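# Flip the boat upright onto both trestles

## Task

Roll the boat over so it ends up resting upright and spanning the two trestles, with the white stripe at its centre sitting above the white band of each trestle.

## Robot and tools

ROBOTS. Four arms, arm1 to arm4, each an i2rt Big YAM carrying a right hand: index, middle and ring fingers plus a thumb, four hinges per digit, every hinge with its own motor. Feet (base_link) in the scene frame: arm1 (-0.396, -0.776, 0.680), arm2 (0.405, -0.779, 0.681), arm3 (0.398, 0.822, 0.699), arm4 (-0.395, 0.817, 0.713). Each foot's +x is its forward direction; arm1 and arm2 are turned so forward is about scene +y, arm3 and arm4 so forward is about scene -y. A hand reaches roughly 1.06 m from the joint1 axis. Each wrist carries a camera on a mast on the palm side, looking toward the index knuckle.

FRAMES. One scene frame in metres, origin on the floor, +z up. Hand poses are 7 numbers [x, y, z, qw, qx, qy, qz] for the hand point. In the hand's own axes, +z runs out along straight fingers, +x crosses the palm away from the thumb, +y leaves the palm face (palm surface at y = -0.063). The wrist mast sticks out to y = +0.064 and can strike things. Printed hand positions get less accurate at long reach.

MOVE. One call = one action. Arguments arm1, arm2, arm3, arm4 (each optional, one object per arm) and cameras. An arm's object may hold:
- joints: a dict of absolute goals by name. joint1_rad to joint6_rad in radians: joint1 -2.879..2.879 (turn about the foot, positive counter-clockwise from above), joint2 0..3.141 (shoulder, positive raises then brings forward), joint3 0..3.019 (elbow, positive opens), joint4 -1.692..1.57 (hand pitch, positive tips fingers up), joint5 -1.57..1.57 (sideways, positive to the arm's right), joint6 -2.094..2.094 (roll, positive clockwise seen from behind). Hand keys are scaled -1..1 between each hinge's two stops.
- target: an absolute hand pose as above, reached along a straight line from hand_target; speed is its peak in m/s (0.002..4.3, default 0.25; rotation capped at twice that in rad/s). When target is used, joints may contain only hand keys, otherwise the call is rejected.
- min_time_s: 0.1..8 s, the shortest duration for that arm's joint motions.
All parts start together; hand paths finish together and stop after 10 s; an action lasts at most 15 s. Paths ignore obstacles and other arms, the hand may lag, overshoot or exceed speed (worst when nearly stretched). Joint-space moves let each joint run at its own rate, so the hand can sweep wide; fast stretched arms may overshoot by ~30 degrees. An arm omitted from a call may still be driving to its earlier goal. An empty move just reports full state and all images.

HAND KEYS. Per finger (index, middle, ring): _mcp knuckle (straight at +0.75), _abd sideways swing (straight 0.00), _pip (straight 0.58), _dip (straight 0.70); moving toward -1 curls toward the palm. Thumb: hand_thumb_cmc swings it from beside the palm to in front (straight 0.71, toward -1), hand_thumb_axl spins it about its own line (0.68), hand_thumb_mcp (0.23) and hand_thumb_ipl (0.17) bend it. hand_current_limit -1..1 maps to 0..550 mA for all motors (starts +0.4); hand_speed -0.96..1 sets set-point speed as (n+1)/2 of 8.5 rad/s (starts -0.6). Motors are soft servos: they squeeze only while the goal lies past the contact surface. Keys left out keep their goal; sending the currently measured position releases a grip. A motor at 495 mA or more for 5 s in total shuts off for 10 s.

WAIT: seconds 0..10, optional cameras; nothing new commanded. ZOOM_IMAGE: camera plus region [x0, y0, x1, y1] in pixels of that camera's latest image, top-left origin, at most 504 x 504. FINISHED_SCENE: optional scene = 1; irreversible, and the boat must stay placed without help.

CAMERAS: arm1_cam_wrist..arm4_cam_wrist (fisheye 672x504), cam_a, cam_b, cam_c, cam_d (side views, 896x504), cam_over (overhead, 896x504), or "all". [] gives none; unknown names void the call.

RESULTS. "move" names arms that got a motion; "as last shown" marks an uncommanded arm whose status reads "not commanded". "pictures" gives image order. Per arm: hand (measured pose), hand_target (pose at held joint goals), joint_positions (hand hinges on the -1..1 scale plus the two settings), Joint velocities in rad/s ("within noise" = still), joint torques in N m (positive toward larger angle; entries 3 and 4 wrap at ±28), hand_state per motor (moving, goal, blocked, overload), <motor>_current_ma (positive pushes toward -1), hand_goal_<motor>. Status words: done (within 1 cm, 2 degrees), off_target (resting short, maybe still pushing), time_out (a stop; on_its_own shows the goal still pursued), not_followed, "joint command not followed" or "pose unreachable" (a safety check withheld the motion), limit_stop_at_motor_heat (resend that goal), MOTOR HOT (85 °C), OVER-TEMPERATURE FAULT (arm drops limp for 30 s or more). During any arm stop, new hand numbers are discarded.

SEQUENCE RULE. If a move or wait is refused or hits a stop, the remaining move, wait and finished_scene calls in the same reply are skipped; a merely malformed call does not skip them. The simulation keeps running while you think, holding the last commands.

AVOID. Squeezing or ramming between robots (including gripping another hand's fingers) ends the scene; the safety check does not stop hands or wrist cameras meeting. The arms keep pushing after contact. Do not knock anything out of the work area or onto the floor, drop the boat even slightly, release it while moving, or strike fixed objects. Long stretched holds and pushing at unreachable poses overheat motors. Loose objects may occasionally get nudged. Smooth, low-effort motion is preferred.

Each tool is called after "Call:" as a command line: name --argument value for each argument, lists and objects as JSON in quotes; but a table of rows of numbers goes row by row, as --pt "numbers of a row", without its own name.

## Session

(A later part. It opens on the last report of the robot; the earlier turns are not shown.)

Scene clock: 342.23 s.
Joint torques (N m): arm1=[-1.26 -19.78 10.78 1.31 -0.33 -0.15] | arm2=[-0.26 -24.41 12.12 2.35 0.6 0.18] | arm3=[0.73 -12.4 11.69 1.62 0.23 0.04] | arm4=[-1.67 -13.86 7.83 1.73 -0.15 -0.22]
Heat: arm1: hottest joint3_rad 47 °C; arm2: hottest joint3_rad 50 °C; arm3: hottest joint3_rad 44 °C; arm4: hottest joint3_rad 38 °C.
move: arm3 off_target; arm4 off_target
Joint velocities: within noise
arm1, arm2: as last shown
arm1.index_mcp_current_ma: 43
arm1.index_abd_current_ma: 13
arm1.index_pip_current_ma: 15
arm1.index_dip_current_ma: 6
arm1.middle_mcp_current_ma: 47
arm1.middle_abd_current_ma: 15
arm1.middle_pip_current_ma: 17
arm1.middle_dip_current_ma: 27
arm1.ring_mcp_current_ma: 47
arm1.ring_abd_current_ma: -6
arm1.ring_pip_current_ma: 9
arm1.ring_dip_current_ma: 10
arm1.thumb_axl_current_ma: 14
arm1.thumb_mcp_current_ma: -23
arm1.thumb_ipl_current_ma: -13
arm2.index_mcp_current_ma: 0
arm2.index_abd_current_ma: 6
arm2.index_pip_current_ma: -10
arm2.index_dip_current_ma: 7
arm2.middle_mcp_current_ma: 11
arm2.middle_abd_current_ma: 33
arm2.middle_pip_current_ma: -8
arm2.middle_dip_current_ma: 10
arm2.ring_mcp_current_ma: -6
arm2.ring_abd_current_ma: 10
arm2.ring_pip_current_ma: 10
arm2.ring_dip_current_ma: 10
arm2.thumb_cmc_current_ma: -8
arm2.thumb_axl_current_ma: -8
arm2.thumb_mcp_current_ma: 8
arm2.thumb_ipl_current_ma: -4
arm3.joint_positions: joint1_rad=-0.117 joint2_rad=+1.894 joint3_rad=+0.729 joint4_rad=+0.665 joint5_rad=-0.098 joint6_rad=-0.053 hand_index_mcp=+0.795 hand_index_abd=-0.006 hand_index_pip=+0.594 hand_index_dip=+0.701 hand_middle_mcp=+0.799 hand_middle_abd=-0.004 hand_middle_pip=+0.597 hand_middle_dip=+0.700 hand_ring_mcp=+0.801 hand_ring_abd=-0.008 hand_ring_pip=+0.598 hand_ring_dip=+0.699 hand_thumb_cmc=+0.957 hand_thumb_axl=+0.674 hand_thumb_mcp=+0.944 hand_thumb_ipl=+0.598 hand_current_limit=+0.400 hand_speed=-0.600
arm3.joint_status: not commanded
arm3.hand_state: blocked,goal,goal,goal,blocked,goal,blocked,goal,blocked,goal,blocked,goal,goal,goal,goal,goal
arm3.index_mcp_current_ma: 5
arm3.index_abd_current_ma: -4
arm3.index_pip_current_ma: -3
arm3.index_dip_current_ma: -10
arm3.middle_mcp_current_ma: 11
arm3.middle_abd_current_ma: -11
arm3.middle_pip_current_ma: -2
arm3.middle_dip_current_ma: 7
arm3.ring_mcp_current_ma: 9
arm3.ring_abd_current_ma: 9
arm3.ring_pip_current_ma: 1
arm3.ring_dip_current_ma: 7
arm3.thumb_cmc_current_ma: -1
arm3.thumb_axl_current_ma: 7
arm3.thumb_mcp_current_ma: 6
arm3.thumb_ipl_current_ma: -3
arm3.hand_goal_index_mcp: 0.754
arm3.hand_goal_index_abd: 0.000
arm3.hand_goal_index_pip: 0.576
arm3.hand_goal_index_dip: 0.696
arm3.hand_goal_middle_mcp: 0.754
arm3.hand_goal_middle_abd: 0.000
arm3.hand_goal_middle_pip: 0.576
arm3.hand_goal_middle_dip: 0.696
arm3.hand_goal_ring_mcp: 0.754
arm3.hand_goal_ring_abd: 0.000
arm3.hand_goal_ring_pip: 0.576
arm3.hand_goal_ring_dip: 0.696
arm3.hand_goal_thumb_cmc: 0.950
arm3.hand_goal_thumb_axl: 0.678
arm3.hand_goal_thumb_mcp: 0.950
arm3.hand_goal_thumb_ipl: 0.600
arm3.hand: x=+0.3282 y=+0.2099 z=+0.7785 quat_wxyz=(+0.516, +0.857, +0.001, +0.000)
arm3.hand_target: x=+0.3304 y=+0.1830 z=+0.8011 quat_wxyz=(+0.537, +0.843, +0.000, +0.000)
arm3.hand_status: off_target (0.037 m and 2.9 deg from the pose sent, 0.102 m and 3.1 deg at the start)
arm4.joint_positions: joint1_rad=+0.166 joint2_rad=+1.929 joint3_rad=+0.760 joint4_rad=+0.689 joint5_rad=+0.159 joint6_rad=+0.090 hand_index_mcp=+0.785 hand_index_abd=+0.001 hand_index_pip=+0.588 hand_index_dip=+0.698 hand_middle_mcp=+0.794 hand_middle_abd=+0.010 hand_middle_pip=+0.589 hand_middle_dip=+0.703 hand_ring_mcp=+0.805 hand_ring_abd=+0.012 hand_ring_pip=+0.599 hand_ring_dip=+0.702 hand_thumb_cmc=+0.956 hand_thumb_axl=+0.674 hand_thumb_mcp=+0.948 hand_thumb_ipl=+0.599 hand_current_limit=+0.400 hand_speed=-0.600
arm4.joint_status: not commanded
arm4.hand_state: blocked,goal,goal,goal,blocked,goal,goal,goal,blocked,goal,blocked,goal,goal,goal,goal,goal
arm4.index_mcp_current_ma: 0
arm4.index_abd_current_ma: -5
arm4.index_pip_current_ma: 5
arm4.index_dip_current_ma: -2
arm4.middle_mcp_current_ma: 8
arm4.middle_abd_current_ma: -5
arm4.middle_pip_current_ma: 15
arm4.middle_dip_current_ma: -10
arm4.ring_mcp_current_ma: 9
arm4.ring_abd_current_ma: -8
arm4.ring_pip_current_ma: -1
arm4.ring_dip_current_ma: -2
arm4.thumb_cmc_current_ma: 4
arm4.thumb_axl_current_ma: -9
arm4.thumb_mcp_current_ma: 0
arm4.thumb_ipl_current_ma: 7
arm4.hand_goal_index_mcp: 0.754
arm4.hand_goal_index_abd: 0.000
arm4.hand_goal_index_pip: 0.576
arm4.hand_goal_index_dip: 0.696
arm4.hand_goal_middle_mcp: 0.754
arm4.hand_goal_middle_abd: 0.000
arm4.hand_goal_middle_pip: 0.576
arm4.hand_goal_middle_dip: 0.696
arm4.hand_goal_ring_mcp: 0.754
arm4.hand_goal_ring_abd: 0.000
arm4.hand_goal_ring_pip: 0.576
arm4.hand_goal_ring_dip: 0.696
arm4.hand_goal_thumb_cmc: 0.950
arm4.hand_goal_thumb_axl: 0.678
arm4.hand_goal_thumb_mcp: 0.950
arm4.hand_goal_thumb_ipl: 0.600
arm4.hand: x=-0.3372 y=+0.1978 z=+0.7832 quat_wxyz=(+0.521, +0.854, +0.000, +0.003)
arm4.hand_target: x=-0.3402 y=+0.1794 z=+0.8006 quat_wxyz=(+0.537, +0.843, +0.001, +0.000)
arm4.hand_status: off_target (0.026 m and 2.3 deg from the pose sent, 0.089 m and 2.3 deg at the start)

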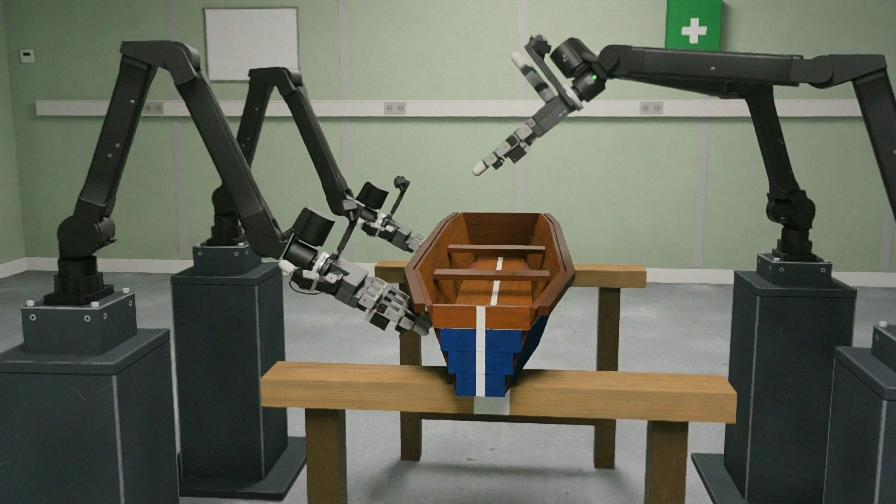

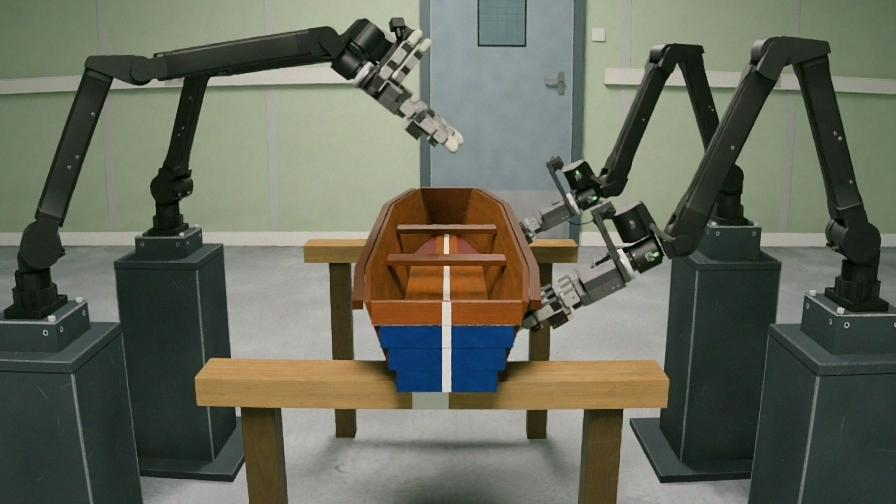

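Call:
move --arm3 '{"target": [0.33, 0.155, 0.80, 0.537, 0.843, 0, 0], "speed": 0.05}' --arm4 '{"target": [-0.34, 0.158, 0.80, 0.537, 0.843, 0, 0], "speed": 0.05}' --cameras '["cam_a", "cam_b", "cam_over"]'

Call:
zoom_image --camera "cam_a" --region '[360, 180, 600, 420]'

Call:
zoom_image --camera "cam_b" --region '[330, 180, 570, 420]'

Call:
zoom_image --camera "cam_over" --region '[280, 130, 660, 300]'

Scene clock: 346.17 s.
Joint torques (N m): arm1=[-1.26 -19.78 10.78 1.29 -0.33 -0.15] | arm2=[0.32 -24.06 12.23 2.36 0.59 0.22] | arm3=[0.21 -12.92 12.23 1.47 0.21 0.04] | arm4=[-1.55 -14.39 7.94 1.65 -0.15 -0.17]
Heat: arm1: hottest joint3_rad 47 °C; arm2: hottest joint3_rad 50 °C; arm3: hottest joint3_rad 44 °C; arm4: hottest joint3_rad 39 °C.
move: arm3 off_target; arm4 off_target
Joint velocities: within noise
arm1.joint_positions: joint1_rad=-0.372 joint2_rad=+1.903 joint3_rad=+2.021 joint4_rad=-0.800 joint5_rad=-0.330 joint6_rad=-0.224 hand_index_mcp=+0.777 hand_index_abd=-0.009 hand_index_pip=+0.587 hand_index_dip=+0.701 hand_middle_mcp=+0.779 hand_middle_abd=-0.002 hand_middle_pip=+0.588 hand_middle_dip=+0.701 hand_ring_mcp=+0.781 hand_ring_abd=-0.008 hand_ring_pip=+0.588 hand_ring_dip=+0.703 hand_thumb_cmc=-0.565 hand_thumb_axl=+0.679 hand_thumb_mcp=+0.220 hand_thumb_ipl=+0.165 hand_current_limit=+0.400 hand_speed=-0.600
arm1.joint_status: not commanded
arm1.hand_state: blocked,goal,goal,goal,blocked,goal,goal,goal,blocked,goal,goal,goal,goal,goal,goal,goal
arm1.index_mcp_current_ma: 48
arm1.index_abd_current_ma: 0
arm1.index_pip_current_ma: 17
arm1.index_dip_current_ma: -2
arm1.middle_mcp_current_ma: 57
arm1.middle_abd_current_ma: -11
arm1.middle_pip_current_ma: 28
arm1.middle_dip_current_ma: 30
arm1.ring_mcp_current_ma: 73
arm1.ring_abd_current_ma: -1
arm1.ring_pip_current_ma: 17
arm1.ring_dip_current_ma: 17
arm1.thumb_cmc_current_ma: 7
arm1.thumb_axl_current_ma: 1
arm1.thumb_mcp_current_ma: -24
arm1.thumb_ipl_current_ma: -15
arm1.hand_goal_index_mcp: 0.754
arm1.hand_goal_index_abd: 0.000
arm1.hand_goal_index_pip: 0.576
arm1.hand_goal_index_dip: 0.696
arm1.hand_goal_middle_mcp: 0.754
arm1.hand_goal_middle_abd: 0.000
arm1.hand_goal_middle_pip: 0.578
arm1.hand_goal_middle_dip: 0.696
arm1.hand_goal_ring_mcp: 0.754
arm1.hand_goal_ring_abd: 0.000
arm1.hand_goal_ring_pip: 0.578
arm1.hand_goal_ring_dip: 0.696
arm1.hand_goal_thumb_cmc: -0.570
arm1.hand_goal_thumb_axl: 0.678
arm1.hand_goal_thumb_mcp: 0.230
arm1.hand_goal_thumb_ipl: 0.170
arm1.hand: x=-0.1223 y=+0.0099 z=+1.1083 quat_wxyz=(-0.010, +0.007, +0.894, +0.449)
arm1.hand_target: x=-0.1203 y=+0.0003 z=+1.1300 quat_wxyz=(+0.000, +0.000, +0.887, +0.462)
arm1.hand_status: not commanded
arm2.joint_positions: joint1_rad=+0.460 joint2_rad=+1.975 joint3_rad=+2.124 joint4_rad=-0.840 joint5_rad=+0.392 joint6_rad=+0.265 hand_index_mcp=+0.803 hand_index_abd=+0.013 hand_index_pip=+0.596 hand_index_dip=+0.709 hand_middle_mcp=+0.795 hand_middle_abd=+0.014 hand_middle_pip=+0.593 hand_middle_dip=+0.700 hand_ring_mcp=+0.800 hand_ring_abd=+0.013 hand_ring_pip=+0.593 hand_ring_dip=+0.699 hand_thumb_cmc=-0.571 hand_thumb_axl=+0.682 hand_thumb_mcp=+0.208 hand_thumb_ipl=+0.160 hand_current_limit=+0.400 hand_speed=-0.600
arm2.joint_status: not commanded
arm2.hand_state: blocked,goal,goal,goal,blocked,goal,goal,goal,blocked,goal,goal,goal,goal,goal,blocked,goal
arm2.index_mcp_current_ma: 12
arm2.index_abd_current_ma: 21
arm2.index_pip_current_ma: -1
arm2.index_dip_current_ma: 21
arm2.middle_mcp_current_ma: 15
arm2.middle_abd_current_ma: 28
arm2.middle_pip_current_ma: 5
arm2.middle_dip_current_ma: 0
arm2.ring_mcp_current_ma: 6
arm2.ring_abd_current_ma: -10
arm2.ring_pip_current_ma: 7
arm2.ring_dip_current_ma: 6
arm2.thumb_cmc_current_ma: -8
arm2.thumb_axl_current_ma: 15
arm2.thumb_mcp_current_ma: -26
arm2.thumb_ipl_current_ma: -12
arm2.hand_goal_index_mcp: 0.754
arm2.hand_goal_index_abd: 0.000
arm2.hand_goal_index_pip: 0.578
arm2.hand_goal_index_dip: 0.696
arm2.hand_goal_middle_mcp: 0.754
arm2.hand_goal_middle_abd: 0.000
arm2.hand_goal_middle_pip: 0.576
arm2.hand_goal_middle_dip: 0.696
arm2.hand_goal_ring_mcp: 0.754
arm2.hand_goal_ring_abd: 0.000
arm2.hand_goal_ring_pip: 0.576
arm2.hand_goal_ring_dip: 0.696
arm2.hand_goal_thumb_cmc: -0.570
arm2.hand_goal_thumb_axl: 0.678
arm2.hand_goal_thumb_mcp: 0.230
arm2.hand_goal_thumb_ipl: 0.170
arm2.hand: x=+0.1290 y=+0.0072 z=+1.1113 quat_wxyz=(+0.010, -0.007, +0.892, +0.453)
arm2.hand_target: x=+0.1202 y=+0.0000 z=+1.1202 quat_wxyz=(+0.000, +0.000, +0.887, +0.462)
arm2.hand_status: not commanded
arm3.joint_positions: joint1_rad=-0.111 joint2_rad=+1.928 joint3_rad=+0.798 joint4_rad=+0.627 joint5_rad=-0.092 joint6_rad=-0.050 hand_index_mcp=+0.796 hand_index_abd=-0.006 hand_index_pip=+0.594 hand_index_dip=+0.701 hand_middle_mcp=+0.800 hand_middle_abd=-0.006 hand_middle_pip=+0.597 hand_middle_dip=+0.700 hand_ring_mcp=+0.801 hand_ring_abd=-0.009 hand_ring_pip=+0.598 hand_ring_dip=+0.699 hand_thumb_cmc=+0.957 hand_thumb_axl=+0.674 hand_thumb_mcp=+0.944 hand_thumb_ipl=+0.598 hand_current_limit=+0.400 hand_speed=-0.600
arm3.joint_status: not commanded
arm3.hand_state: blocked,goal,goal,goal,blocked,goal,blocked,goal,blocked,goal,blocked,goal,goal,goal,goal,goal
arm3.index_mcp_current_ma: 5
arm3.index_abd_current_ma: -6
arm3.index_pip_current_ma: -2
arm3.index_dip_current_ma: -6
arm3.middle_mcp_current_ma: 14
arm3.middle_abd_current_ma: -5
arm3.middle_pip_current_ma: 3
arm3.middle_dip_current_ma: 5
arm3.ring_mcp_current_ma: 5
arm3.ring_abd_current_ma: 7
arm3.ring_pip_current_ma: -4
arm3.ring_dip_current_ma: 6
arm3.thumb_cmc_current_ma: -3
arm3.thumb_axl_current_ma: 8
arm3.thumb_mcp_current_ma: 5
arm3.thumb_ipl_current_ma: -4
arm3.hand_goal_index_mcp: 0.754
arm3.hand_goal_index_abd: 0.000
arm3.hand_goal_index_pip: 0.576
arm3.hand_goal_index_dip: 0.696
arm3.hand_goal_middle_mcp: 0.754
arm3.hand_goal_middle_abd: 0.000
arm3.hand_goal_middle_pip: 0.576
arm3.hand_goal_middle_dip: 0.696
arm3.hand_goal_ring_mcp: 0.754
arm3.hand_goal_ring_abd: 0.000
arm3.hand_goal_ring_pip: 0.576
arm3.hand_goal_ring_dip: 0.696
arm3.hand_goal_thumb_cmc: 0.950
arm3.hand_goal_thumb_axl: 0.678
arm3.hand_goal_thumb_mcp: 0.950
arm3.hand_goal_thumb_ipl: 0.600
arm3.hand: x=+0.3277 y=+0.1861 z=+0.7770 quat_wxyz=(+0.514, +0.858, +0.000, -0.001)
arm3.hand_target: x=+0.3304 y=+0.1582 z=+0.8013 quat_wxyz=(+0.537, +0.843, +0.000, +0.000)
arm3.hand_status: off_target (0.039 m and 3.1 deg from the pose sent, 0.059 m and 2.9 deg at the start)
arm4.joint_positions: joint1_rad=+0.158 joint2_rad=+1.958 joint3_rad=+0.820 joint4_rad=+0.656 joint5_rad=+0.153 joint6_rad=+0.088 hand_index_mcp=+0.785 hand_index_abd=+0.001 hand_index_pip=+0.588 hand_index_dip=+0.698 hand_middle_mcp=+0.795 hand_middle_abd=+0.010 hand_middle_pip=+0.589 hand_middle_dip=+0.703 hand_ring_mcp=+0.805 hand_ring_abd=+0.012 hand_ring_pip=+0.599 hand_ring_dip=+0.702 hand_thumb_cmc=+0.956 hand_thumb_axl=+0.674 hand_thumb_mcp=+0.948 hand_thumb_ipl=+0.599 hand_current_limit=+0.400 hand_speed=-0.600
arm4.joint_status: not commanded
arm4.hand_state: blocked,goal,goal,goal,blocked,goal,goal,goal,blocked,goal,blocked,goal,goal,goal,goal,goal
arm4.index_mcp_current_ma: 0
arm4.index_abd_current_ma: -6
arm4.index_pip_current_ma: -1
arm4.index_dip_current_ma: -6
arm4.middle_mcp_current_ma: 7
arm4.middle_abd_current_ma: -7
arm4.middle_pip_current_ma: 5
arm4.middle_dip_current_ma: -12
arm4.ring_mcp_current_ma: 8
arm4.ring_abd_current_ma: -1
arm4.ring_pip_current_ma: -7
arm4.ring_dip_current_ma: -4
arm4.thumb_cmc_current_ma: 0
arm4.thumb_axl_current_ma: -10
arm4.thumb_mcp_current_ma: -1
arm4.thumb_ipl_current_ma: 11
arm4.hand_goal_index_mcp: 0.754
arm4.hand_goal_index_abd: 0.000
arm4.hand_goal_index_pip: 0.576
arm4.hand_goal_index_dip: 0.696
arm4.hand_goal_middle_mcp: 0.754
arm4.hand_goal_middle_abd: 0.000
arm4.hand_goal_middle_pip: 0.576
arm4.hand_goal_middle_dip: 0.696
arm4.hand_goal_ring_mcp: 0.754
arm4.hand_goal_ring_abd: 0.000
arm4.hand_goal_ring_pip: 0.576
arm4.hand_goal_ring_dip: 0.696
arm4.hand_goal_thumb_cmc: 0.950
arm4.hand_goal_thumb_axl: 0.678
arm4.hand_goal_thumb_mcp: 0.950
arm4.hand_goal_thumb_ipl: 0.600
arm4.hand: x=-0.3372 y=+0.1771 z=+0.7816 quat_wxyz=(+0.520, +0.854, -0.001, +0.003)
arm4.hand_target: x=-0.3403 y=+0.1593 z=+0.8003 quat_wxyz=(+0.537, +0.844, +0.000, +0.000)
arm4.hand_status: off_target (0.027 m and 2.4 deg from the pose sent, 0.043 m and 2.3 deg at the start)

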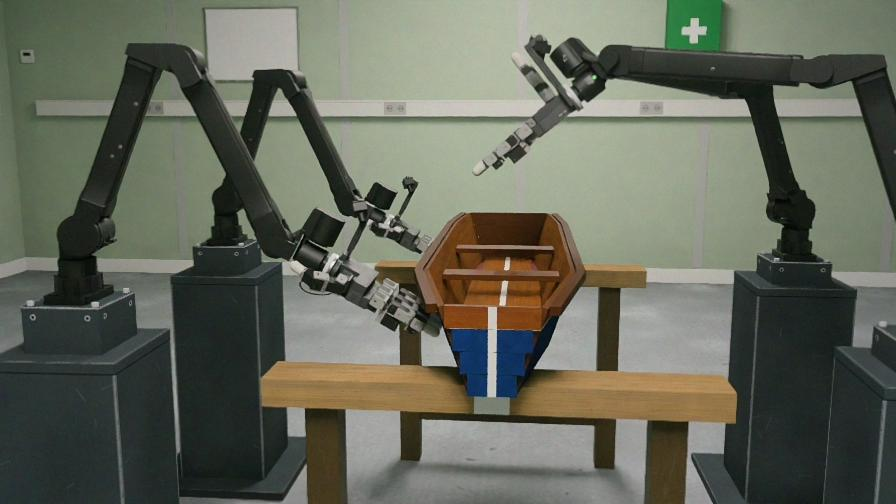

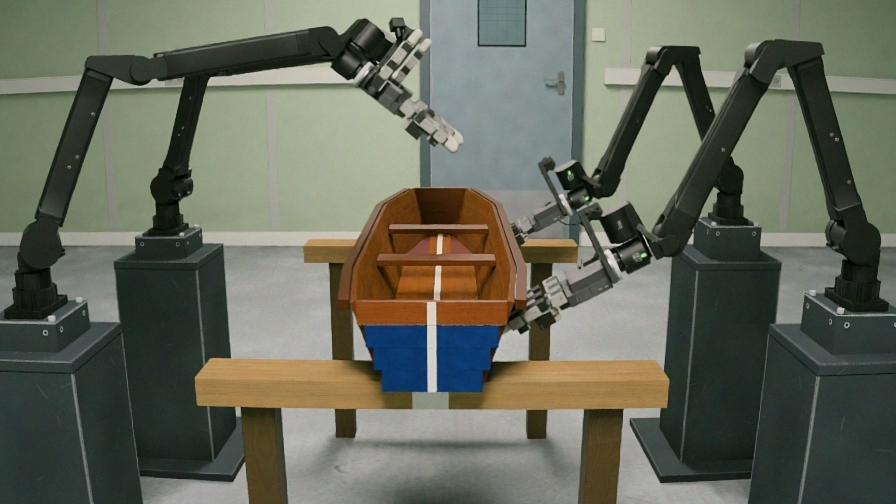

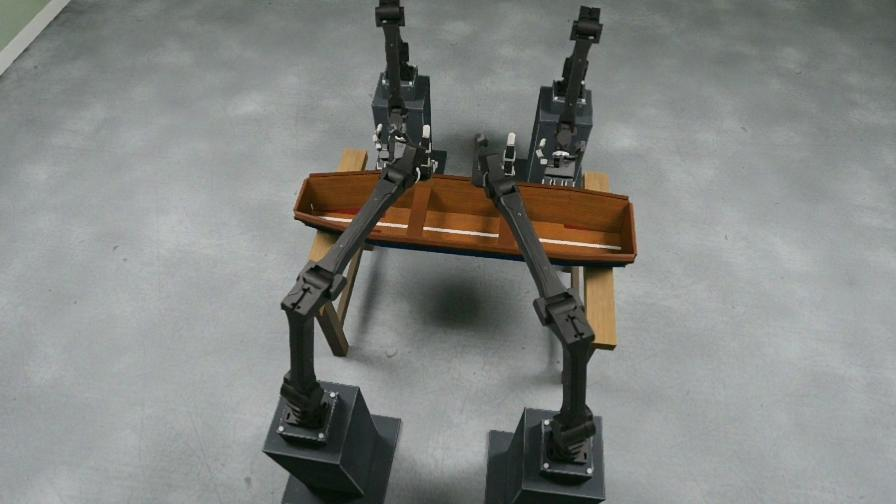

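Scaled by 2.100 from the camera's image (finer frame: 1280x720).

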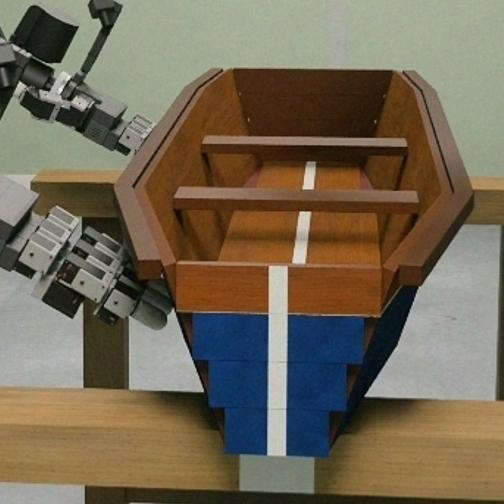

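Scaled by 2.100 from the camera's image (finer frame: 1280x720).

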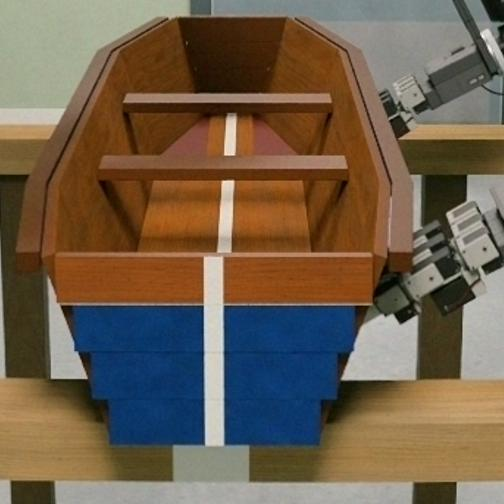

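Scaled by 1.326 from the camera's image (finer frame: 1280x720).

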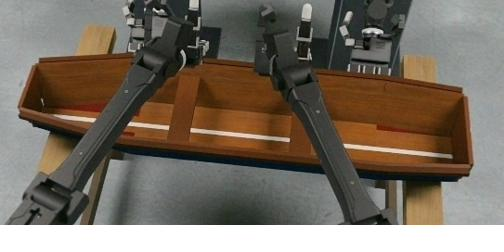

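Call:
move --arm3 '{"target": [0.33, 0.30, 0.80, 0.537, 0.843, 0, 0], "speed": 0.08}' --arm4 '{"target": [-0.34, 0.30, 0.80, 0.537, 0.843, 0, 0], "speed": 0.08}'

Call:
move --arm3 '{"target": [0.33, 0.41, 0.80, 0.537, 0.843, 0, 0], "speed": 0.2}' --arm4 '{"target": [-0.34, 0.41, 0.80, 0.537, 0.843, 0, 0], "speed": 0.2}' --arm1 '{"target": [-0.2, -0.2, 1.13, 0, 0, 0.887, 0.4617], "speed": 0.2}' --arm2 '{"target": [0.2, -0.2, 1.12, 0, 0, 0.887, 0.4617], "speed": 0.2}' --cameras '["cam_a", "cam_b", "cam_c", "cam_over"]'

Call:
zoom_image --camera "cam_a" --region '[360, 180, 600, 420]'

Call:
zoom_image --camera "cam_b" --region '[330, 180, 570, 420]'

Scene clock: 350.57 s.
Joint torques (N m): arm1=[-1.26 -19.78 10.76 1.31 -0.32 -0.15] | arm2=[0.44 -24.23 12.18 2.39 0.62 0.21] | arm3=[-1.26 -11.05 4.53 3.63 -0.23 -0.11] | arm4=[1.32 -12.22 3.25 3.36 0.3 0.13]
Heat: arm1: hottest joint3_rad 47 °C; arm2: hottest joint3_rad 50 °C; arm3: hottest joint3_rad 44 °C; arm4: hottest joint3_rad 38 °C.
move: arm3 off_target; arm4 off_target
Joint velocities: within noise
arm1, arm2: as last shown
arm1.index_mcp_current_ma: 60
arm1.index_abd_current_ma: -6
arm1.index_pip_current_ma: 15
arm1.index_dip_current_ma: 16
arm1.middle_mcp_current_ma: 47
arm1.middle_abd_current_ma: 9
arm1.middle_pip_current_ma: 17
arm1.middle_dip_current_ma: 17
arm1.ring_mcp_current_ma: 64
arm1.ring_abd_current_ma: -9
arm1.ring_pip_current_ma: 19
arm1.ring_dip_current_ma: 18
arm1.thumb_cmc_current_ma: 11
arm1.thumb_axl_current_ma: -2
arm1.thumb_mcp_current_ma: -37
arm1.thumb_ipl_current_ma: -12
arm2.index_mcp_current_ma: -10
arm2.index_abd_current_ma: 8
arm2.index_pip_current_ma: -9
arm2.middle_mcp_current_ma: 21
arm2.middle_abd_current_ma: 12
arm2.middle_pip_current_ma: 3
arm2.middle_dip_current_ma: 8
arm2.ring_mcp_current_ma: -10
arm2.ring_abd_current_ma: -2
arm2.ring_pip_current_ma: -1
arm2.ring_dip_current_ma: 14
arm2.thumb_cmc_current_ma: -11
arm2.thumb_axl_current_ma: 16
arm2.thumb_mcp_current_ma: -22
arm2.thumb_ipl_current_ma: -6
arm3.joint_positions: joint1_rad=-0.128 joint2_rad=+1.759 joint3_rad=+0.473 joint4_rad=+0.788 joint5_rad=-0.109 joint6_rad=-0.050 hand_index_mcp=+0.793 hand_index_abd=+0.001 hand_index_pip=+0.590 hand_index_dip=+0.701 hand_middle_mcp=+0.795 hand_middle_abd=+0.003 hand_middle_pip=+0.594 hand_middle_dip=+0.700 hand_ring_mcp=+0.793 hand_ring_abd=-0.001 hand_ring_pip=+0.592 hand_ring_dip=+0.699 hand_thumb_cmc=+0.957 hand_thumb_axl=+0.674 hand_thumb_mcp=+0.944 hand_thumb_ipl=+0.598 hand_current_limit=+0.400 hand_speed=-0.600
arm3.joint_status: not commanded
arm3.hand_state: blocked,goal,goal,goal,blocked,goal,goal,goal,blocked,goal,goal,goal,goal,goal,goal,goal
arm3.index_mcp_current_ma: 1
arm3.index_abd_current_ma: -6
arm3.index_pip_current_ma: -2
arm3.index_dip_current_ma: -7
arm3.middle_mcp_current_ma: 12
arm3.middle_abd_current_ma: -5
arm3.middle_pip_current_ma: -3
arm3.middle_dip_current_ma: 7
arm3.ring_mcp_current_ma: 4
arm3.ring_abd_current_ma: 6
arm3.ring_pip_current_ma: 1
arm3.ring_dip_current_ma: 5
arm3.thumb_cmc_current_ma: -3
arm3.thumb_axl_current_ma: 6
arm3.thumb_mcp_current_ma: 3
arm3.thumb_ipl_current_ma: 1
arm3.hand_goal_index_mcp: 0.754
arm3.hand_goal_index_abd: 0.000
arm3.hand_goal_index_pip: 0.576
arm3.hand_goal_index_dip: 0.696
arm3.hand_goal_middle_mcp: 0.754
arm3.hand_goal_middle_abd: 0.000
arm3.hand_goal_middle_pip: 0.576
arm3.hand_goal_middle_dip: 0.696
arm3.hand_goal_ring_mcp: 0.754
arm3.hand_goal_ring_abd: 0.000
arm3.hand_goal_ring_pip: 0.576
arm3.hand_goal_ring_dip: 0.696
arm3.hand_goal_thumb_cmc: 0.950
arm3.hand_goal_thumb_axl: 0.678
arm3.hand_goal_thumb_mcp: 0.950
arm3.hand_goal_thumb_ipl: 0.600
arm3.hand: x=+0.3337 y=+0.3003 z=+0.7842 quat_wxyz=(+0.517, +0.856, -0.003, +0.002)
arm3.hand_target: x=+0.3288 y=+0.3002 z=+0.7994 quat_wxyz=(+0.536, +0.844, -0.002, -0.003)
arm3.hand_status: off_target (0.016 m and 2.8 deg from the pose sent, 0.116 m and 3.1 deg at the start)
arm4.joint_positions: joint1_rad=+0.205 joint2_rad=+1.805 joint3_rad=+0.470 joint4_rad=+0.842 joint5_rad=+0.207 joint6_rad=+0.088 hand_index_mcp=+0.785 hand_index_abd=+0.001 hand_index_pip=+0.588 hand_index_dip=+0.698 hand_middle_mcp=+0.793 hand_middle_abd=+0.010 hand_middle_pip=+0.588 hand_middle_dip=+0.703 hand_ring_mcp=+0.791 hand_ring_abd=+0.011 hand_ring_pip=+0.590 hand_ring_dip=+0.701 hand_thumb_cmc=+0.956 hand_thumb_axl=+0.674 hand_thumb_mcp=+0.948 hand_thumb_ipl=+0.599 hand_current_limit=+0.400 hand_speed=-0.600
arm4.joint_status: not commanded
arm4.hand_state: blocked,goal,goal,goal,blocked,goal,goal,goal,blocked,goal,goal,goal,goal,goal,goal,goal
arm4.index_mcp_current_ma: -3
arm4.index_abd_current_ma: -5
arm4.index_pip_current_ma: 3
arm4.index_dip_current_ma: -3
arm4.middle_mcp_current_ma: 6
arm4.middle_abd_current_ma: -7
arm4.middle_pip_current_ma: 8
arm4.middle_dip_current_ma: -12
arm4.ring_mcp_current_ma: 1
arm4.ring_abd_current_ma: -7
arm4.ring_pip_current_ma: -4
arm4.ring_dip_current_ma: -8
arm4.thumb_cmc_current_ma: -1
arm4.thumb_axl_current_ma: -7
arm4.thumb_mcp_current_ma: -4
arm4.thumb_ipl_current_ma: 12
arm4.hand_goal_index_mcp: 0.754
arm4.hand_goal_index_abd: 0.000
arm4.hand_goal_index_pip: 0.576
arm4.hand_goal_index_dip: 0.696
arm4.hand_goal_middle_mcp: 0.754
arm4.hand_goal_middle_abd: 0.000
arm4.hand_goal_middle_pip: 0.576
arm4.hand_goal_middle_dip: 0.696
arm4.hand_goal_ring_mcp: 0.754
arm4.hand_goal_ring_abd: 0.000
arm4.hand_goal_ring_pip: 0.576
arm4.hand_goal_ring_dip: 0.696
arm4.hand_goal_thumb_cmc: 0.950
arm4.hand_goal_thumb_axl: 0.678
arm4.hand_goal_thumb_mcp: 0.950
arm4.hand_goal_thumb_ipl: 0.600
arm4.hand: x=-0.3442 y=+0.3017 z=+0.7834 quat_wxyz=(+0.517, +0.856, +0.006, -0.009)
arm4.hand_target: x=-0.3402 y=+0.3001 z=+0.7998 quat_wxyz=(+0.537, +0.843, +0.000, +0.000)
arm4.hand_status: off_target (0.017 m and 3.0 deg from the pose sent, 0.124 m and 2.4 deg at the start)
pictures: none

Scene clock: 352.33 s.
Joint torques (N m): arm1=[-1.2 -9.52 10.97 2.03 -0.33 -0.15] | arm2=[0.15 -13.33 12.52 2.61 0.66 0.23] | arm3=[-0.26 -7.65 3.32 3.66 -0.25 -0.17] | arm4=[0.32 -8.53 2.09 3.08 0.36 0.2]
Heat: arm1: hottest joint3_rad 47 °C; arm2: hottest joint3_rad 50 °C; arm3: hottest joint3_rad 44 °C; arm4: hottest joint3_rad 38 °C.
move: arm1 off_target; arm2 done; arm3 off_target; arm4 off_target
Joint velocities: within noise
arm1.joint_positions: joint1_rad=-0.387 joint2_rad=+1.294 joint3_rad=+1.322 joint4_rad=-0.715 joint5_rad=-0.340 joint6_rad=-0.235 hand_index_mcp=+0.777 hand_index_abd=-0.003 hand_index_pip=+0.587 hand_index_dip=+0.701 hand_middle_mcp=+0.779 hand_middle_abd=-0.002 hand_middle_pip=+0.588 hand_middle_dip=+0.701 hand_ring_mcp=+0.780 hand_ring_abd=-0.002 hand_ring_pip=+0.588 hand_ring_dip=+0.703 hand_thumb_cmc=-0.565 hand_thumb_axl=+0.679 hand_thumb_mcp=+0.220 hand_thumb_ipl=+0.165 hand_current_limit=+0.400 hand_speed=-0.600
arm1.joint_status: not commanded
arm1.hand_state: blocked,goal,goal,goal,blocked,goal,goal,goal,blocked,goal,goal,goal,goal,goal,goal,goal
arm1.index_mcp_current_ma: 30
arm1.index_abd_current_ma: 13
arm1.index_pip_current_ma: 19
arm1.index_dip_current_ma: 6
arm1.middle_mcp_current_ma: 58
arm1.middle_abd_current_ma: 3
arm1.middle_pip_current_ma: 25
arm1.middle_dip_current_ma: 7
arm1.ring_mcp_current_ma: 64
arm1.ring_abd_current_ma: -10
arm1.ring_pip_current_ma: 11
arm1.ring_dip_current_ma: 21
arm1.thumb_cmc_current_ma: 26
arm1.thumb_axl_current_ma: 1
arm1.thumb_mcp_current_ma: -32
arm1.thumb_ipl_current_ma: -12
arm1.hand_goal_index_mcp: 0.754
arm1.hand_goal_index_abd: 0.000
arm1.hand_goal_index_pip: 0.576
arm1.hand_goal_index_dip: 0.696
arm1.hand_goal_middle_mcp: 0.754
arm1.hand_goal_middle_abd: 0.000
arm1.hand_goal_middle_pip: 0.578
arm1.hand_goal_middle_dip: 0.696
arm1.hand_goal_ring_mcp: 0.754
arm1.hand_goal_ring_abd: 0.000
arm1.hand_goal_ring_pip: 0.578
arm1.hand_goal_ring_dip: 0.696
arm1.hand_goal_thumb_cmc: -0.570
arm1.hand_goal_thumb_axl: 0.678
arm1.hand_goal_thumb_mcp: 0.230
arm1.hand_goal_thumb_ipl: 0.170
arm1.hand: x=-0.2036 y=-0.1984 z=+1.1195 quat_wxyz=(-0.010, +0.007, +0.894, +0.447)
arm1.hand_target: x=-0.2000 y=-0.2002 z=+1.1299 quat_wxyz=(+0.000, +0.000, +0.887, +0.461)
arm1.hand_status: off_target (0.011 m and 2.4 deg from the pose sent, 0.225 m and 2.2 deg at the start)
arm2.joint_positions: joint1_rad=+0.511 joint2_rad=+1.368 joint3_rad=+1.369 joint4_rad=-0.704 joint5_rad=+0.432 joint6_rad=+0.301 hand_index_mcp=+0.802 hand_index_abd=+0.008 hand_index_pip=+0.596 hand_index_dip=+0.709 hand_middle_mcp=+0.793 hand_middle_abd=+0.014 hand_middle_pip=+0.593 hand_middle_dip=+0.700 hand_ring_mcp=+0.798 hand_ring_abd=+0.013 hand_ring_pip=+0.593 hand_ring_dip=+0.699 hand_thumb_cmc=-0.571 hand_thumb_axl=+0.682 hand_thumb_mcp=+0.208 hand_thumb_ipl=+0.160 hand_current_limit=+0.400 hand_speed=-0.600
arm2.joint_status: not commanded
arm2.hand_state: blocked,goal,goal,goal,blocked,goal,goal,goal,blocked,goal,goal,goal,goal,goal,blocked,goal
arm2.index_mcp_current_ma: 2
arm2.index_abd_current_ma: 15
arm2.index_pip_current_ma: 0
arm2.index_dip_current_ma: 9
arm2.middle_mcp_current_ma: 12
arm2.middle_abd_current_ma: 2
arm2.middle_pip_current_ma: 3
arm2.middle_dip_current_ma: 19
arm2.ring_mcp_current_ma: 6
arm2.ring_abd_current_ma: 15
arm2.ring_pip_current_ma: -11
arm2.ring_dip_current_ma: 19
arm2.thumb_cmc_current_ma: -7
arm2.thumb_axl_current_ma: 21
arm2.thumb_mcp_current_ma: 2
arm2.thumb_ipl_current_ma: -3
arm2.hand_goal_index_mcp: 0.754
arm2.hand_goal_index_abd: 0.000
arm2.hand_goal_index_pip: 0.578
arm2.hand_goal_index_dip: 0.696
arm2.hand_goal_middle_mcp: 0.754
arm2.hand_goal_middle_abd: 0.000
arm2.hand_goal_middle_pip: 0.576
arm2.hand_goal_middle_dip: 0.696
arm2.hand_goal_ring_mcp: 0.754
arm2.hand_goal_ring_abd: 0.000
arm2.hand_goal_ring_pip: 0.576
arm2.hand_goal_ring_dip: 0.696
arm2.hand_goal_thumb_cmc: -0.570
arm2.hand_goal_thumb_axl: 0.678
arm2.hand_goal_thumb_mcp: 0.230
arm2.hand_goal_thumb_ipl: 0.170
arm2.hand: x=+0.2075 y=-0.1976 z=+1.1179 quat_wxyz=(+0.010, -0.006, +0.891, +0.454)
arm2.hand_target: x=+0.2000 y=-0.2001 z=+1.1200 quat_wxyz=(+0.000, +0.000, +0.887, +0.462)
arm2.hand_status: done (0.008 m and 1.7 deg from the pose sent, 0.219 m and 1.8 deg at the start)
arm3.joint_positions: joint1_rad=-0.196 joint2_rad=+1.624 joint3_rad=+0.181 joint4_rad=+0.945 joint5_rad=-0.176 joint6_rad=-0.074 hand_index_mcp=+0.793 hand_index_abd=+0.002 hand_index_pip=+0.590 hand_index_dip=+0.701 hand_middle_mcp=+0.794 hand_middle_abd=+0.003 hand_middle_pip=+0.594 hand_middle_dip=+0.700 hand_ring_mcp=+0.793 hand_ring_abd=+0.000 hand_ring_pip=+0.592 hand_ring_dip=+0.699 hand_thumb_cmc=+0.957 hand_thumb_axl=+0.674 hand_thumb_mcp=+0.944 hand_thumb_ipl=+0.598 hand_current_limit=+0.400 hand_speed=-0.600
arm3.joint_status: not commanded
arm3.hand_state: blocked,goal,goal,goal,blocked,goal,goal,goal,blocked,goal,goal,goal,goal,goal,goal,goal
arm3.index_mcp_current_ma: 4
arm3.index_abd_current_ma: -1
arm3.index_pip_current_ma: 0
arm3.index_dip_current_ma: -4
arm3.middle_mcp_current_ma: 11
arm3.middle_abd_current_ma: -6
arm3.middle_pip_current_ma: 2
arm3.middle_dip_current_ma: 4
arm3.ring_mcp_current_ma: 2
arm3.ring_abd_current_ma: 9
arm3.ring_pip_current_ma: -4
arm3.ring_dip_current_ma: 7
arm3.thumb_cmc_current_ma: -1
arm3.thumb_axl_current_ma: 11
arm3.thumb_mcp_current_ma: 11
arm3.thumb_ipl_current_ma: -3
arm3.hand_goal_index_mcp: 0.754
arm3.hand_goal_index_abd: 0.000
arm3.hand_goal_index_pip: 0.576
arm3.hand_goal_index_dip: 0.696
arm3.hand_goal_middle_mcp: 0.754
arm3.hand_goal_middle_abd: 0.000
arm3.hand_goal_middle_pip: 0.576
arm3.hand_goal_middle_dip: 0.696
arm3.hand_goal_ring_mcp: 0.754
arm3.hand_goal_ring_abd: 0.000
arm3.hand_goal_ring_pip: 0.576
arm3.hand_goal_ring_dip: 0.696
arm3.hand_goal_thumb_cmc: 0.950
arm3.hand_goal_thumb_axl: 0.678
arm3.hand_goal_thumb_mcp: 0.950
arm3.hand_goal_thumb_ipl: 0.600
arm3.hand: x=+0.3329 y=+0.4101 z=+0.7868 quat_wxyz=(+0.519, +0.855, -0.004, +0.007)
arm3.hand_target: x=+0.3302 y=+0.4099 z=+0.8000 quat_wxyz=(+0.537, +0.843, +0.000, +0.000)
arm3.hand_status: off_target (0.013 m and 2.7 deg from the pose sent, 0.111 m and 2.8 deg at the start)
arm4.joint_positions: joint1_rad=+0.319 joint2_rad=+1.707 joint3_rad=+0.188 joint4_rad=+1.017 joint5_rad=+0.308 joint6_rad=+0.134 hand_index_mcp=+0.785 hand_index_abd=-0.002 hand_index_pip=+0.588 hand_index_dip=+0.698 hand_middle_mcp=+0.793 hand_middle_abd=+0.005 hand_middle_pip=+0.588 hand_middle_dip=+0.703 hand_ring_mcp=+0.791 hand_ring_abd=+0.007 hand_ring_pip=+0.590 hand_ring_dip=+0.701 hand_thumb_cmc=+0.956 hand_thumb_axl=+0.674 hand_thumb_mcp=+0.948 hand_thumb_ipl=+0.599 hand_current_limit=+0.400 hand_speed=-0.600
arm4.joint_status: not commanded
arm4.hand_state: blocked,goal,goal,goal,blocked,goal,goal,goal,blocked,goal,goal,goal,goal,goal,goal,goal
arm4.index_mcp_current_ma: -1
arm4.index_abd_current_ma: -4
arm4.index_pip_current_ma: 1
arm4.index_dip_current_ma: -1
arm4.middle_mcp_current_ma: 4
arm4.middle_abd_current_ma: -6
arm4.middle_pip_current_ma: 10
arm4.middle_dip_current_ma: -12
arm4.ring_mcp_current_ma: 2
arm4.ring_abd_current_ma: -9
arm4.ring_pip_current_ma: -5
arm4.ring_dip_current_ma: 0
arm4.thumb_cmc_current_ma: 1
arm4.thumb_axl_current_ma: -8
arm4.thumb_mcp_current_ma: 2
arm4.thumb_ipl_current_ma: 9
arm4.hand_goal_index_mcp: 0.754
arm4.hand_goal_index_abd: 0.000
arm4.hand_goal_index_pip: 0.576
arm4.hand_goal_index_dip: 0.696
arm4.hand_goal_middle_mcp: 0.754
arm4.hand_goal_middle_abd: 0.000
arm4.hand_goal_middle_pip: 0.576
arm4.hand_goal_middle_dip: 0.696
arm4.hand_goal_ring_mcp: 0.754
arm4.hand_goal_ring_abd: 0.000
arm4.hand_goal_ring_pip: 0.576
arm4.hand_goal_ring_dip: 0.696
arm4.hand_goal_thumb_cmc: 0.950
arm4.hand_goal_thumb_axl: 0.678
arm4.hand_goal_thumb_mcp: 0.950
arm4.hand_goal_thumb_ipl: 0.600
arm4.hand: x=-0.3421 y=+0.4110 z=+0.7876 quat_wxyz=(+0.519, +0.854, +0.009, -0.011)
arm4.hand_target: x=-0.3402 y=+0.4100 z=+0.7998 quat_wxyz=(+0.537, +0.844, +0.000, +0.000)
arm4.hand_status: off_target (0.013 m and 2.9 deg from the pose sent, 0.110 m and 3.0 deg at the start)

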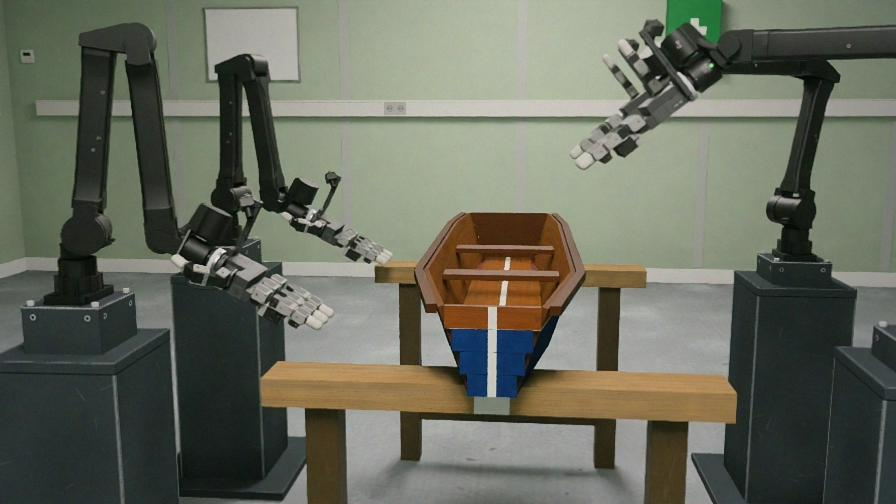

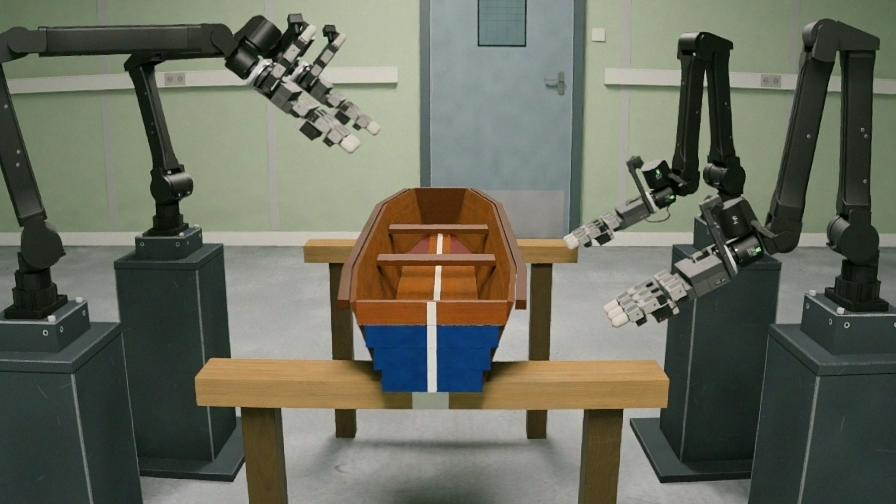

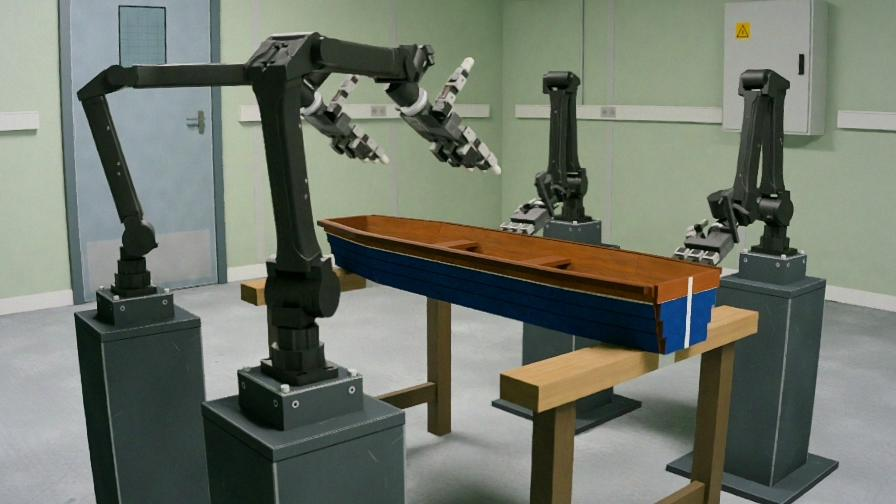

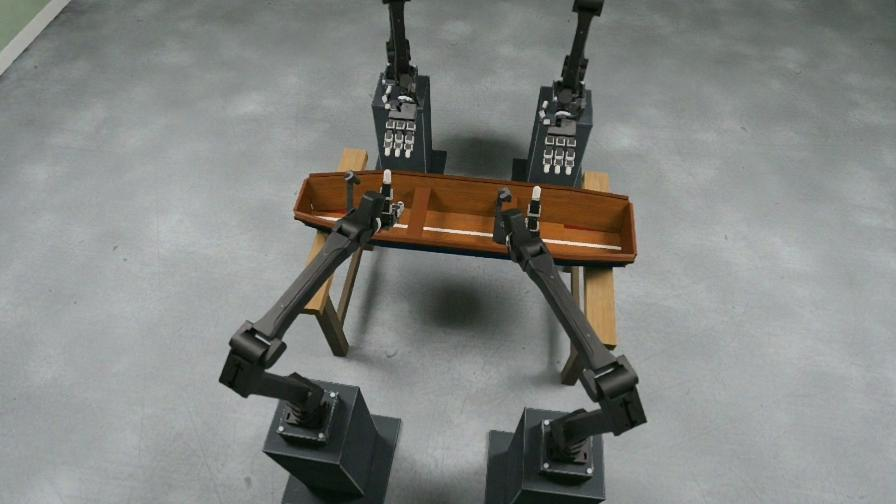

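Scaled by 2.100 from the camera's image (finer frame: 1280x720).

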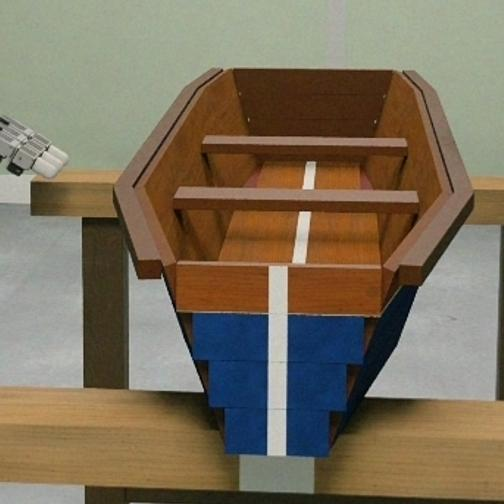

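Scaled by 2.100 from the camera's image (finer frame: 1280x720).

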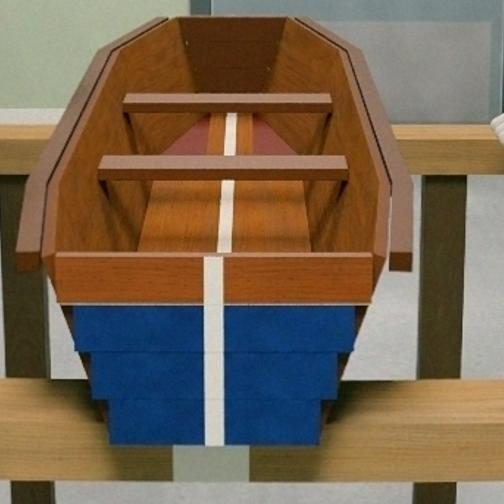

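Call:
finished_scene

The scene is finished: the task was done.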